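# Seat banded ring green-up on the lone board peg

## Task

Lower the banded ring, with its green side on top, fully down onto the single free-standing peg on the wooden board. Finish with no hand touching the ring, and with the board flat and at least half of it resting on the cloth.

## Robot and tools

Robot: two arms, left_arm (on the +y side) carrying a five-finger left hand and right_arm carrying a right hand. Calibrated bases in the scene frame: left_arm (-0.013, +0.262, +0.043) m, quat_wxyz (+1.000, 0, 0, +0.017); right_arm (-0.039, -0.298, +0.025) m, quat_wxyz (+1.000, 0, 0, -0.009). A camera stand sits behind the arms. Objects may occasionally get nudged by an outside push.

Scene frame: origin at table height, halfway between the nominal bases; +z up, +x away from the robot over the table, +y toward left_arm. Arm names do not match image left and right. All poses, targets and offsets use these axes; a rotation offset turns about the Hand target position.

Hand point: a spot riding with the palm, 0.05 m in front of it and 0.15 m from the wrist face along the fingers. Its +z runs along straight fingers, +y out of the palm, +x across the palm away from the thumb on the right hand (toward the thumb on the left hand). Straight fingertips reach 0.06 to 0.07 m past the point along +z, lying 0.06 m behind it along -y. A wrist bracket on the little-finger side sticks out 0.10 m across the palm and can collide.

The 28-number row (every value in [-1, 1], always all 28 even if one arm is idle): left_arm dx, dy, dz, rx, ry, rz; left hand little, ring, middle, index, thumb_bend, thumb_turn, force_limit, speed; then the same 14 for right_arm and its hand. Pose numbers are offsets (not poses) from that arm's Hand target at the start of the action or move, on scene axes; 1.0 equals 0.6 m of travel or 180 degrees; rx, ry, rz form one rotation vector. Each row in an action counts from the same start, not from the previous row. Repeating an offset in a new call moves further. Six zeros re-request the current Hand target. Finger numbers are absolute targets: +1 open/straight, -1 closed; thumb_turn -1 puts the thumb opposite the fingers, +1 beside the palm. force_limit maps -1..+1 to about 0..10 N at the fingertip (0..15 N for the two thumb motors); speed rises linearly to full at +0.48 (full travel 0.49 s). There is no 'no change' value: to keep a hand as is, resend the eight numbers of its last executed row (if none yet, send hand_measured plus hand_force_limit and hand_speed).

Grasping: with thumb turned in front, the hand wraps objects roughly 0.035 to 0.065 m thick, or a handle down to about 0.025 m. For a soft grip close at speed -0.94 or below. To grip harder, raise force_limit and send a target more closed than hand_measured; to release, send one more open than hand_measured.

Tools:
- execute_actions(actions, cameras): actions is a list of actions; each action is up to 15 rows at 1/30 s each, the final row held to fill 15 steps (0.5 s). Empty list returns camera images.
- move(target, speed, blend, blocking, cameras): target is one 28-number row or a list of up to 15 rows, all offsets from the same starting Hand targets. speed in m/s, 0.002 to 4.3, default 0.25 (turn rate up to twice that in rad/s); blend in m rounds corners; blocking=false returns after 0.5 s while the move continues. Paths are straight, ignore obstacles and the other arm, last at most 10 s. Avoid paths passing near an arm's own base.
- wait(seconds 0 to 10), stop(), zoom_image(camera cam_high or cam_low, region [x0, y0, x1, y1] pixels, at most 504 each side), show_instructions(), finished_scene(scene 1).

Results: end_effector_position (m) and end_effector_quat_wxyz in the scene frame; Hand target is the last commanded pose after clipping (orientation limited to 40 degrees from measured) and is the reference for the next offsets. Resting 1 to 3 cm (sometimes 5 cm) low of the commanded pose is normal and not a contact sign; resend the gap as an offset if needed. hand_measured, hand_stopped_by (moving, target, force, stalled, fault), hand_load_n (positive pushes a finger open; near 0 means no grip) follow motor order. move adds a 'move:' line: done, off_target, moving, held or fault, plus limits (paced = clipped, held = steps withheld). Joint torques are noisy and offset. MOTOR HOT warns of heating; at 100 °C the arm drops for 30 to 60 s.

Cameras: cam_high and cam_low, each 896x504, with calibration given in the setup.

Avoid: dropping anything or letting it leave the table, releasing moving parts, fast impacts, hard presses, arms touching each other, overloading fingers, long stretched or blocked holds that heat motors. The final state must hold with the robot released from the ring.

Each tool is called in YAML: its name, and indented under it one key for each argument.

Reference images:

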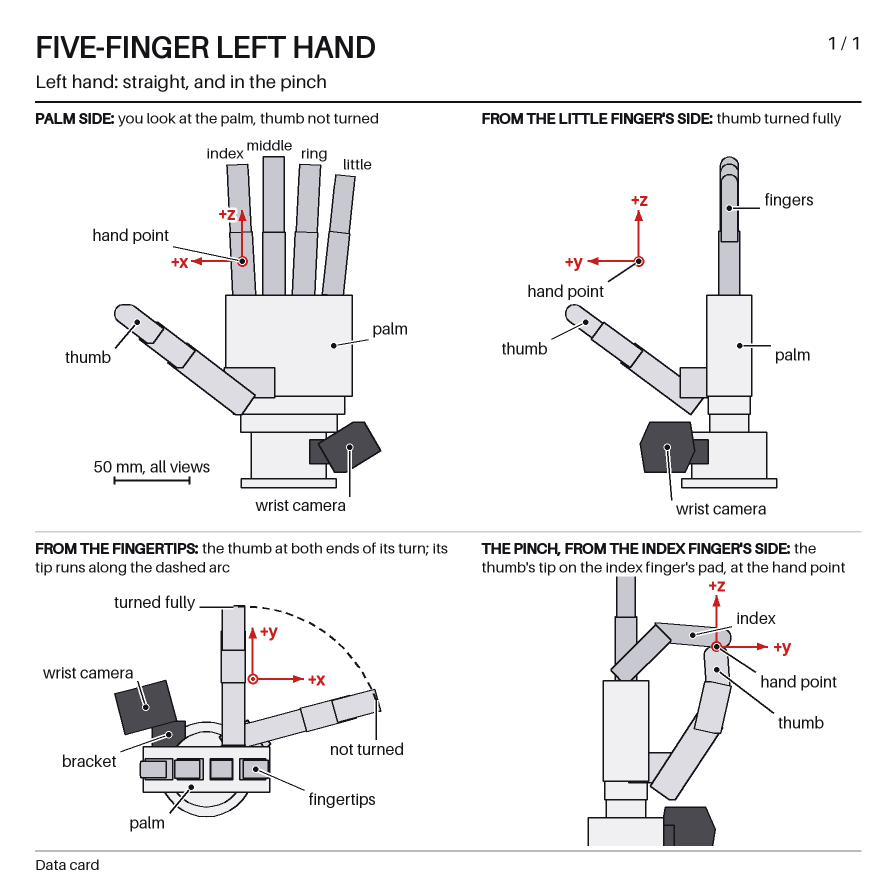

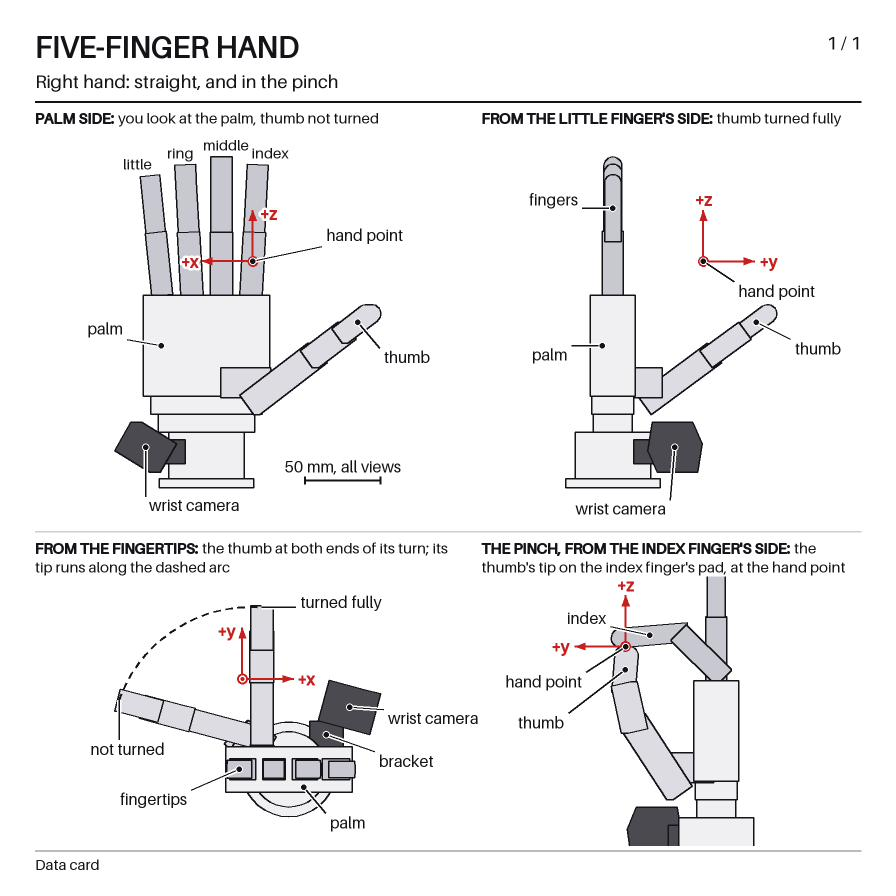

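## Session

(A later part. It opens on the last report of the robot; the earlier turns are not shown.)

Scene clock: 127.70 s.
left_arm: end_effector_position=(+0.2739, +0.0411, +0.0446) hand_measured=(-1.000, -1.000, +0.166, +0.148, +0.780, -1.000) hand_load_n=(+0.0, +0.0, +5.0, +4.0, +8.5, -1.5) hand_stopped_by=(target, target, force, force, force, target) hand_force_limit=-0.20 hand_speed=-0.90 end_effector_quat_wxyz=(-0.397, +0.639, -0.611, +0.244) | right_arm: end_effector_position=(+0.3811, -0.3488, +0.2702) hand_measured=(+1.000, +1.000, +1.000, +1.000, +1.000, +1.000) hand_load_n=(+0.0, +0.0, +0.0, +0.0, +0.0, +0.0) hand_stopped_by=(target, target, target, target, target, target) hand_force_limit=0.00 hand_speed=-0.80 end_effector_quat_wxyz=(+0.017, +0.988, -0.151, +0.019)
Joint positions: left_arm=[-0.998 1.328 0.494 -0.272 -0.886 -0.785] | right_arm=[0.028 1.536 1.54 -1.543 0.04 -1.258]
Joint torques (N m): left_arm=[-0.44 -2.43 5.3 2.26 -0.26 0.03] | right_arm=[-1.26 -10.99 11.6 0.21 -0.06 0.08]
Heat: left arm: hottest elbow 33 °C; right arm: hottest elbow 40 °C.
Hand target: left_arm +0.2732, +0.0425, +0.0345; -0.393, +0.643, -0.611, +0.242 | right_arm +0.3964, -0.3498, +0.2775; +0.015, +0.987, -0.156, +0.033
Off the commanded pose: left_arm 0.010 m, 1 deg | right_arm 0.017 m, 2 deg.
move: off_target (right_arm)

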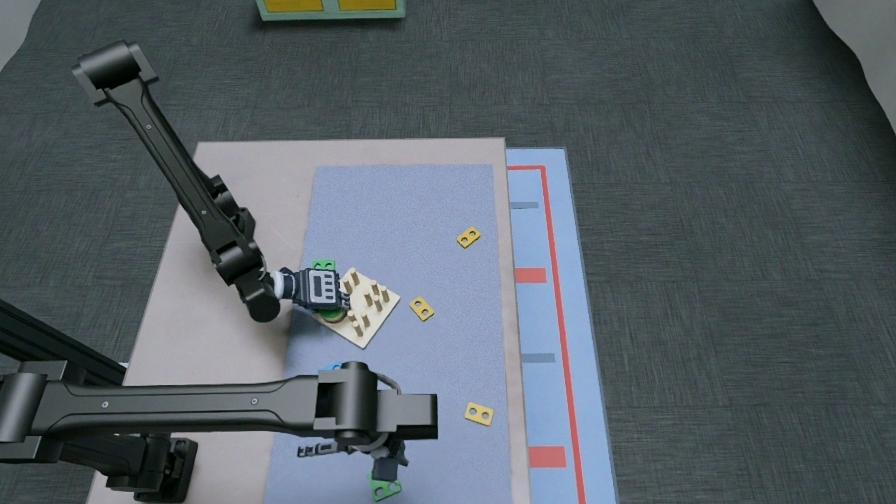

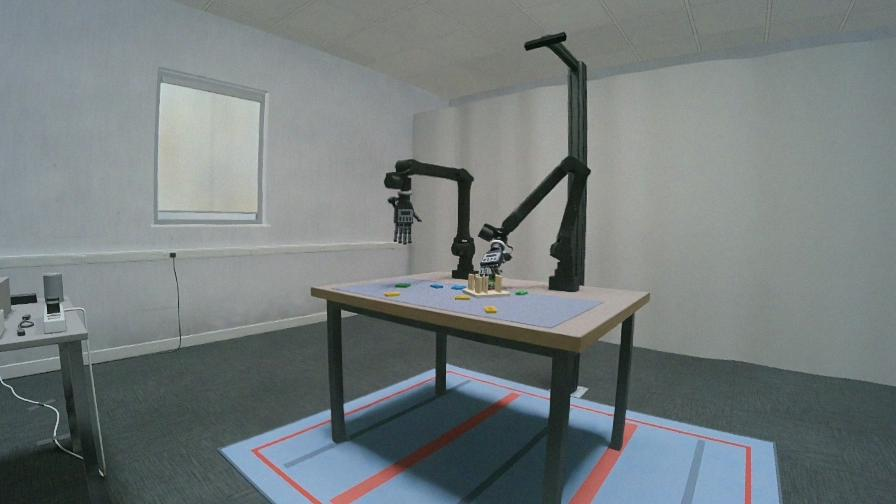

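move:
  target: [0.0,0,0.012,0,0,0, -1,-1,-0.3,-0.3,0.3,-1,-0.2,-0.9, 0,0,0,0,0,0, 1,1,1,1,1,1,0,-0.8]
  speed: 0.03
  cameras: []

move:
  target: [0.0,0,0.0,0,0,0, -1,-1,0.5,0.5,1,-1,-0.2,-0.7, 0,0,0,0,0,0, 1,1,1,1,1,1,0,-0.8]
  speed: 0.03
  cameras: ["all"]

zoom_image:
  camera: "cam_high"
  region: [300, 260, 380, 330]

zoom_image:
  camera: "cam_low"
  region: [470, 250, 515, 300]

Scene clock: 130.17 s.
left_arm: end_effector_position=(+0.2739, +0.0410, +0.0446) hand_measured=(-1.000, -1.000, +0.166, +0.148, +0.780, -1.000) hand_load_n=(+0.0, +0.0, +5.0, +4.5, +8.5, -1.5) hand_stopped_by=(target, target, force, force, force, target) hand_force_limit=-0.20 hand_speed=-0.90 end_effector_quat_wxyz=(-0.397, +0.639, -0.612, +0.244) | right_arm: end_effector_position=(+0.3811, -0.3488, +0.2702) hand_measured=(+1.000, +1.000, +1.000, +1.000, +1.000, +1.000) hand_load_n=(+0.0, +0.0, +0.0, +0.0, +0.0, +0.0) hand_stopped_by=(target, target, target, target, target, target) hand_force_limit=0.00 hand_speed=-0.80 end_effector_quat_wxyz=(+0.017, +0.988, -0.151, +0.019)
Joint positions: left_arm=[-0.998 1.328 0.494 -0.271 -0.886 -0.785] | right_arm=[0.028 1.536 1.54 -1.543 0.04 -1.258]
Joint torques (N m): left_arm=[-0.38 -3.78 5.82 1.05 -0.26 0.05] | right_arm=[-1.38 -11.4 11.6 0.21 -0.05 0.07]
Heat: left arm: hottest elbow 32 °C; right arm: hottest elbow 40 °C.
Hand target: left_arm +0.2732, +0.0424, +0.0417; -0.393, +0.643, -0.611, +0.242 | right_arm +0.3964, -0.3498, +0.2775; +0.015, +0.987, -0.156, +0.033
Off the commanded pose: left_arm 0.003 m, 1 deg | right_arm 0.017 m, 2 deg.
move: off_target (right_arm)
No camera images: "cameras" was empty.

Scene clock: 130.97 s.
left_arm: end_effector_position=(+0.2732, +0.0401, +0.0440) hand_measured=(-1.000, -1.000, +0.500, +0.500, +1.000, -1.000) hand_load_n=(+0.0, +0.0, +0.0, +0.0, +0.0, +0.0) hand_stopped_by=(target, target, target, target, target, target) hand_force_limit=-0.20 hand_speed=-0.70 end_effector_quat_wxyz=(-0.394, +0.640, -0.613, +0.245) | right_arm: end_effector_position=(+0.3811, -0.3488, +0.2702) hand_measured=(+1.000, +1.000, +1.000, +1.000, +1.000, +1.000) hand_load_n=(+0.0, +0.0, +0.0, +0.0, +0.0, +0.0) hand_stopped_by=(target, target, target, target, target, target) hand_force_limit=0.00 hand_speed=-0.80 end_effector_quat_wxyz=(+0.017, +0.988, -0.151, +0.019)
Joint positions: left_arm=[-0.998 1.328 0.494 -0.271 -0.879 -0.785] | right_arm=[0.028 1.536 1.54 -1.543 0.04 -1.258]
Joint torques (N m): left_arm=[-0.32 -3.9 5.82 1.02 -0.52 0.04] | right_arm=[-1.32 -11.05 11.59 0.2 -0.05 0.06]
Heat: left arm: hottest elbow 32 °C; right arm: hottest elbow 40 °C.
Hand target: left_arm +0.2732, +0.0425, +0.0417; -0.393, +0.643, -0.611, +0.242 | right_arm +0.3964, -0.3498, +0.2775; +0.015, +0.987, -0.156, +0.033
Off the commanded pose: left_arm 0.003 m, 1 deg | right_arm 0.017 m, 2 deg.
move: off_target (right_arm)

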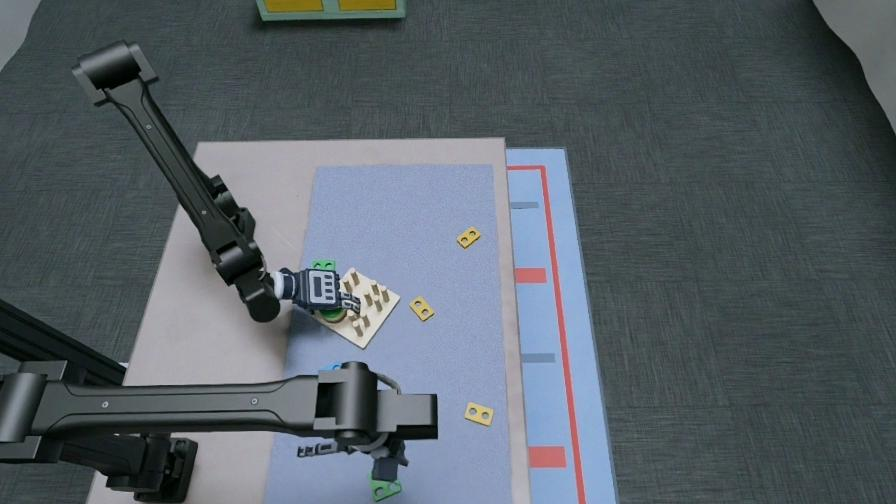

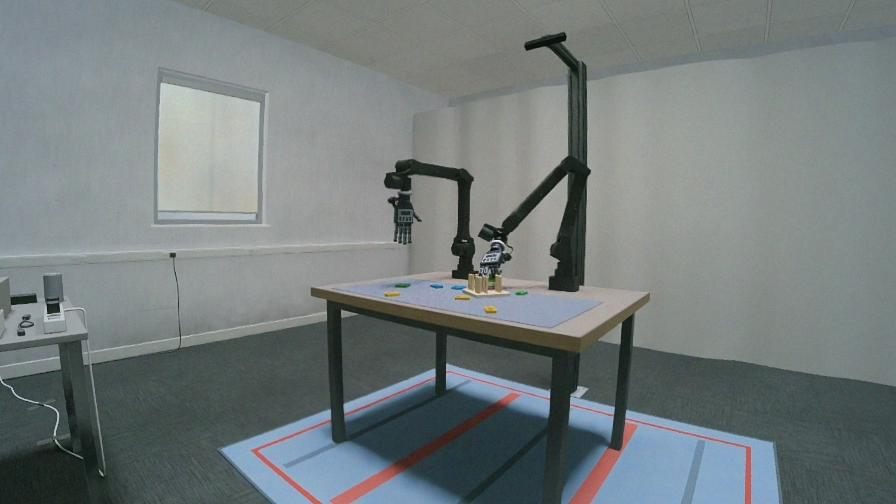

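Scaled by 6.300 from the camera's 896x504 image, which has a finer 1280x720 frame.

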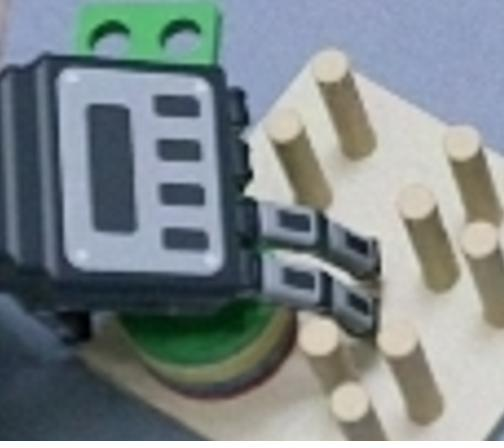

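Scaled by 10.080 from the camera's 896x504 image, which has a finer 1280x720 frame.

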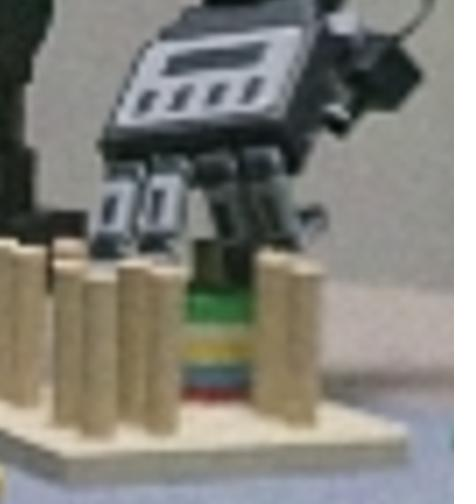

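move:
  target: [0.01,-0.0147,0.0583,0,0,0, -1,-1,0.5,0.5,1,-1,-0.2,-0.7, 0,0,0,0,0,0, 1,1,1,1,1,1,0,-0.8]
  speed: 0.05
  cameras: ["all"]

zoom_image:
  camera: "cam_high"
  region: [300, 260, 380, 330]

zoom_image:
  camera: "cam_low"
  region: [470, 250, 515, 300]

Scene clock: 134.33 s.
left_arm: end_effector_position=(+0.2658, +0.0507, +0.0573) hand_measured=(-1.000, -1.000, +0.500, +0.500, +1.000, -1.000) hand_load_n=(+0.0, +0.0, +0.0, +0.0, +0.0, +0.0) hand_stopped_by=(target, target, target, target, target, target) hand_force_limit=-0.20 hand_speed=-0.70 end_effector_quat_wxyz=(-0.398, +0.634, -0.624, +0.221) | right_arm: end_effector_position=(+0.3811, -0.3488, +0.2702) hand_measured=(+1.000, +1.000, +1.000, +1.000, +1.000, +1.000) hand_load_n=(+0.0, +0.0, +0.0, +0.0, +0.0, +0.0) hand_stopped_by=(target, target, target, target, target, target) hand_force_limit=0.00 hand_speed=-0.80 end_effector_quat_wxyz=(+0.017, +0.988, -0.151, +0.019)
Joint positions: left_arm=[-0.998 1.274 0.514 -0.4 -0.879 -0.785] | right_arm=[0.028 1.536 1.54 -1.543 0.04 -1.258]
Joint torques (N m): left_arm=[-0.38 -4.78 9.32 0.62 -0.54 0.06] | right_arm=[-1.32 -11.34 11.63 0.23 -0.04 0.06]
Heat: left arm: hottest elbow 32 °C; right arm: hottest elbow 41 °C.
Hand target: left_arm +0.2792, +0.0337, +0.0766; -0.393, +0.643, -0.611, +0.241 | right_arm +0.3964, -0.3498, +0.2775; +0.015, +0.987, -0.156, +0.033
Off the commanded pose: left_arm 0.029 m, 3 deg | right_arm 0.017 m, 2 deg.
move: off_target (left_arm, right_arm)

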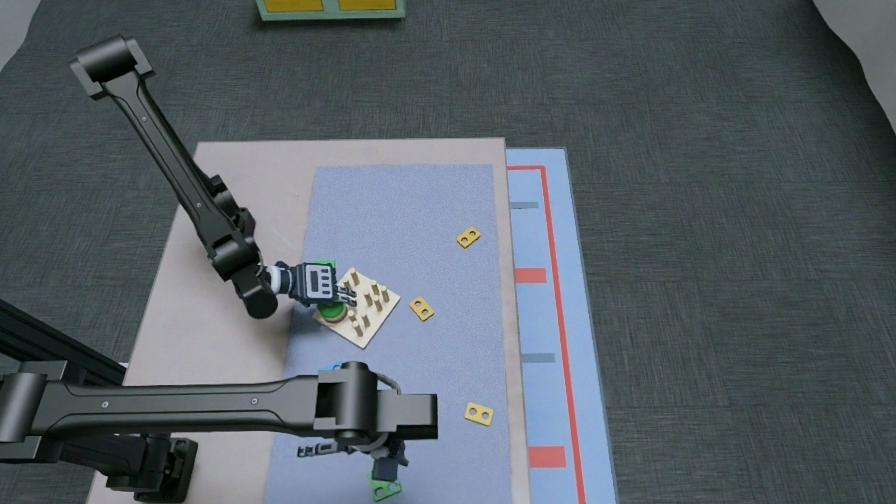

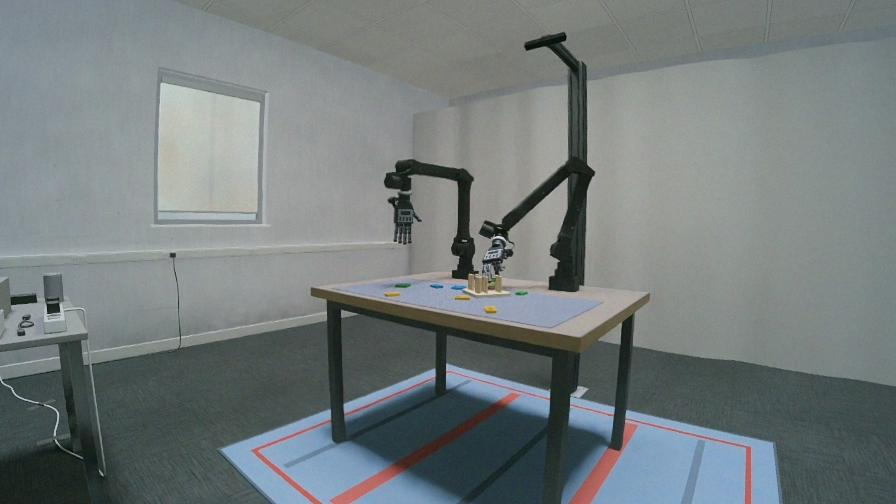

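Scaled by 6.300 from the camera's 896x504 image, which has a finer 1280x720 frame.

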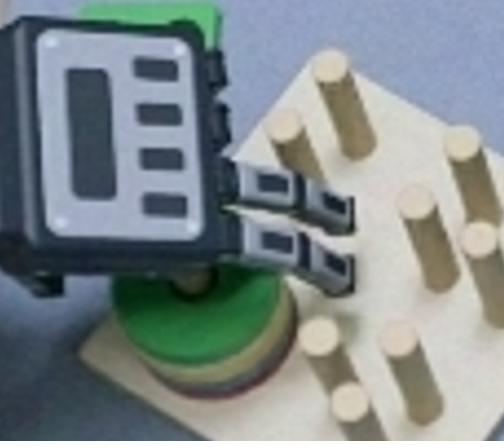

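Scaled by 10.080 from the camera's 896x504 image, which has a finer 1280x720 frame.

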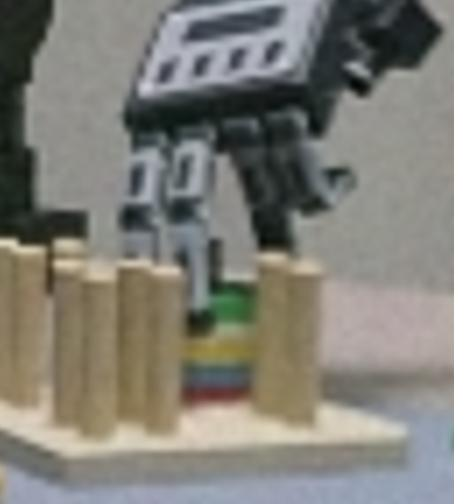

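move:
  target: [0.0083,-0.0125,0.0333,0,0,0, -1,-1,0.5,0.5,1,-1,-0.2,-0.7, 0,0,0,0,0,0, 1,1,1,1,1,1,0,-0.8]
  speed: 0.05
  cameras: ["all"]

zoom_image:
  camera: "cam_high"
  region: [300, 260, 380, 330]

Scene clock: 136.70 s.
left_arm: end_effector_position=(+0.2707, +0.0436, +0.0753) hand_measured=(-1.000, -1.000, +0.500, +0.500, +1.000, -1.000) hand_load_n=(+0.0, +0.0, +0.0, +0.0, +0.0, +0.0) hand_stopped_by=(target, target, target, target, target, target) hand_force_limit=-0.20 hand_speed=-0.70 end_effector_quat_wxyz=(-0.399, +0.634, -0.625, +0.219) | right_arm: end_effector_position=(+0.3811, -0.3488, +0.2702) hand_measured=(+1.000, +1.000, +1.000, +1.000, +1.000, +1.000) hand_load_n=(+0.0, +0.0, +0.0, +0.0, +0.0, +0.0) hand_stopped_by=(target, target, target, target, target, target) hand_force_limit=0.00 hand_speed=-0.80 end_effector_quat_wxyz=(+0.017, +0.988, -0.151, +0.019)
Joint positions: left_arm=[-0.998 1.254 0.562 -0.471 -0.879 -0.785] | right_arm=[0.028 1.536 1.54 -1.543 0.04 -1.258]
Joint torques (N m): left_arm=[-0.56 -4.72 9.84 0.54 -0.56 0.04] | right_arm=[-1.14 -11.28 11.59 0.21 -0.07 0.08]
Heat: left arm: hottest elbow 33 °C; right arm: hottest elbow 41 °C.
Hand target: left_arm +0.2842, +0.0262, +0.0967; -0.393, +0.643, -0.611, +0.242 | right_arm +0.3964, -0.3498, +0.2775; +0.015, +0.987, -0.156, +0.033
Off the commanded pose: left_arm 0.031 m, 3 deg | right_arm 0.017 m, 2 deg.
move: off_target (left_arm, right_arm)

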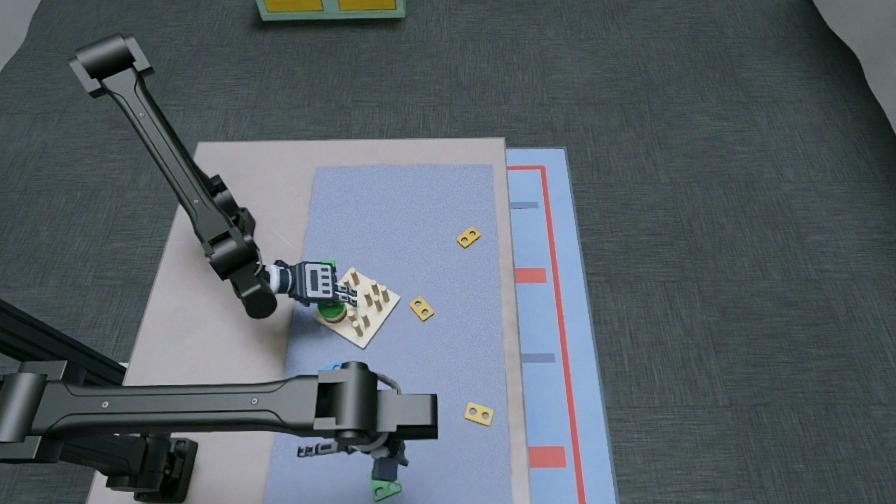

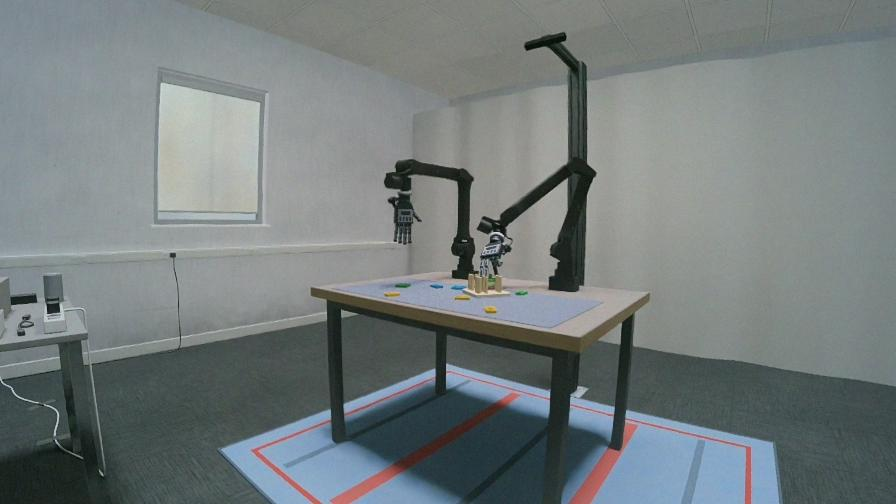

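Scaled by 6.300 from the camera's 896x504 image, which has a finer 1280x720 frame.

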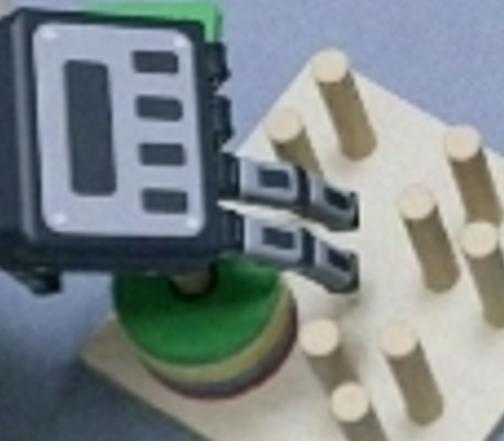

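move:
  target: [0.0,0.0,0.1,0,0,0, -1,-1,0.5,0.5,1,-1,-0.2,-0.7, 0,0,0,0,0,0, 1,1,1,1,1,1,0,-0.8]
  speed: 0.08
  cameras: ["all"]

zoom_image:
  camera: "cam_high"
  region: [300, 260, 380, 330]

zoom_image:
  camera: "cam_low"
  region: [470, 250, 515, 300]

Scene clock: 138.63 s.
left_arm: end_effector_position=(+0.2717, +0.0421, +0.1316) hand_measured=(-1.000, -1.000, +0.500, +0.500, +1.000, -1.000) hand_load_n=(+0.0, +0.0, +0.0, +0.0, +0.0, +0.5) hand_stopped_by=(target, target, target, target, target, target) hand_force_limit=-0.20 hand_speed=-0.70 end_effector_quat_wxyz=(-0.399, +0.634, -0.626, +0.218) | right_arm: end_effector_position=(+0.3811, -0.3488, +0.2702) hand_measured=(+1.000, +1.000, +1.000, +1.000, +1.000, +1.000) hand_load_n=(+0.0, +0.0, +0.0, +0.0, +0.0, +0.0) hand_stopped_by=(target, target, target, target, target, target) hand_force_limit=0.00 hand_speed=-0.80 end_effector_quat_wxyz=(+0.017, +0.988, -0.151, +0.019)
Joint positions: left_arm=[-0.998 1.146 0.658 -0.678 -0.879 -0.785] | right_arm=[0.028 1.536 1.54 -1.543 0.04 -1.258]
Joint torques (N m): left_arm=[-0.44 -4.48 10.93 0.55 -0.55 0.03] | right_arm=[-1.32 -11.4 11.62 0.24 -0.05 0.07]
Heat: left arm: hottest elbow 33 °C; right arm: hottest elbow 41 °C.
Hand target: left_arm +0.2842, +0.0261, +0.1568; -0.393, +0.643, -0.611, +0.242 | right_arm +0.3964, -0.3498, +0.2775; +0.015, +0.987, -0.156, +0.033
Off the commanded pose: left_arm 0.032 m, 3 deg | right_arm 0.017 m, 2 deg.
move: off_target (left_arm, right_arm)

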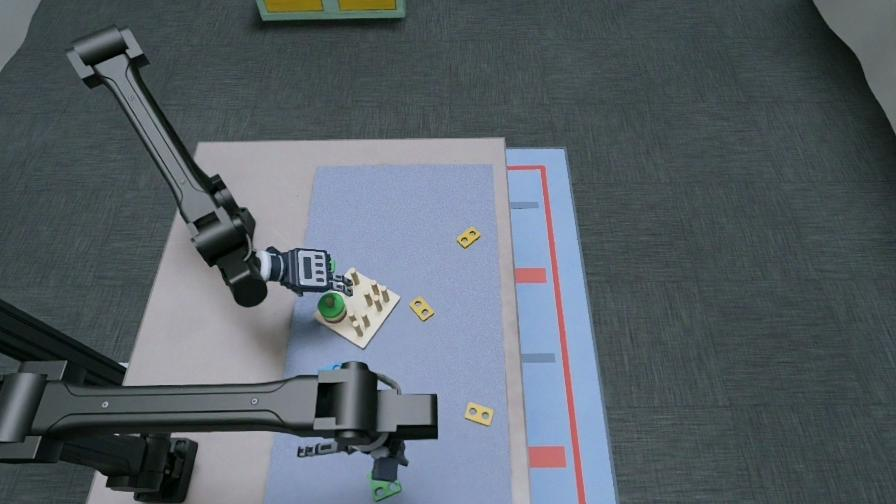

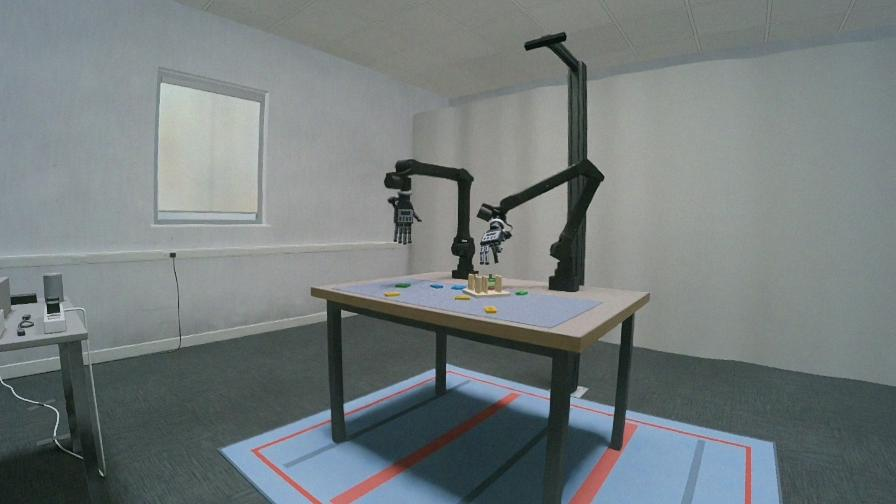

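Scaled by 6.300 from the camera's 896x504 image, which has a finer 1280x720 frame.

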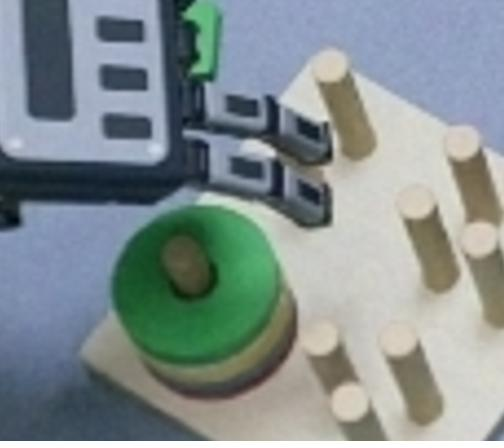

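Scaled by 10.080 from the camera's 896x504 image, which has a finer 1280x720 frame.

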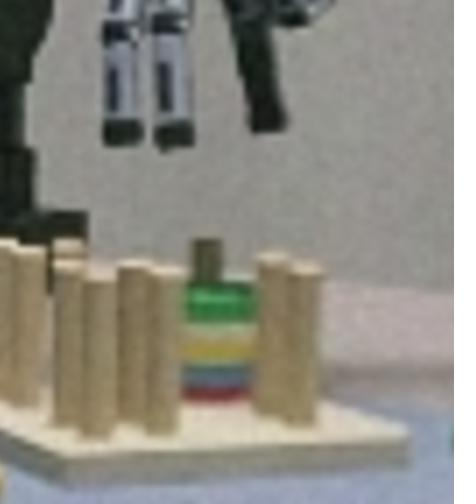

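zoom_image:
  camera: "cam_low"
  region: [480, 268, 504, 298]

zoom_image:
  camera: "cam_high"
  region: [310, 285, 354, 329]

Scaled by 16.800 from the camera's 896x504 image, which has a finer 1280x720 frame.

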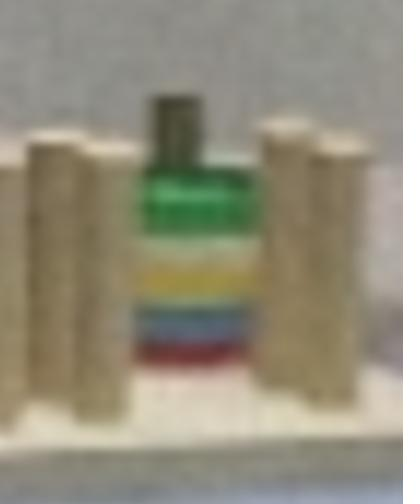

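Scaled by 11.455 from the camera's 896x504 image, which has a finer 1280x720 frame.

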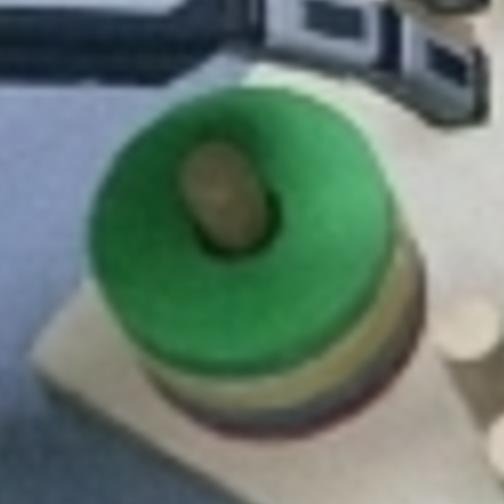

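finished_scene:

The scene is finished: the task was done.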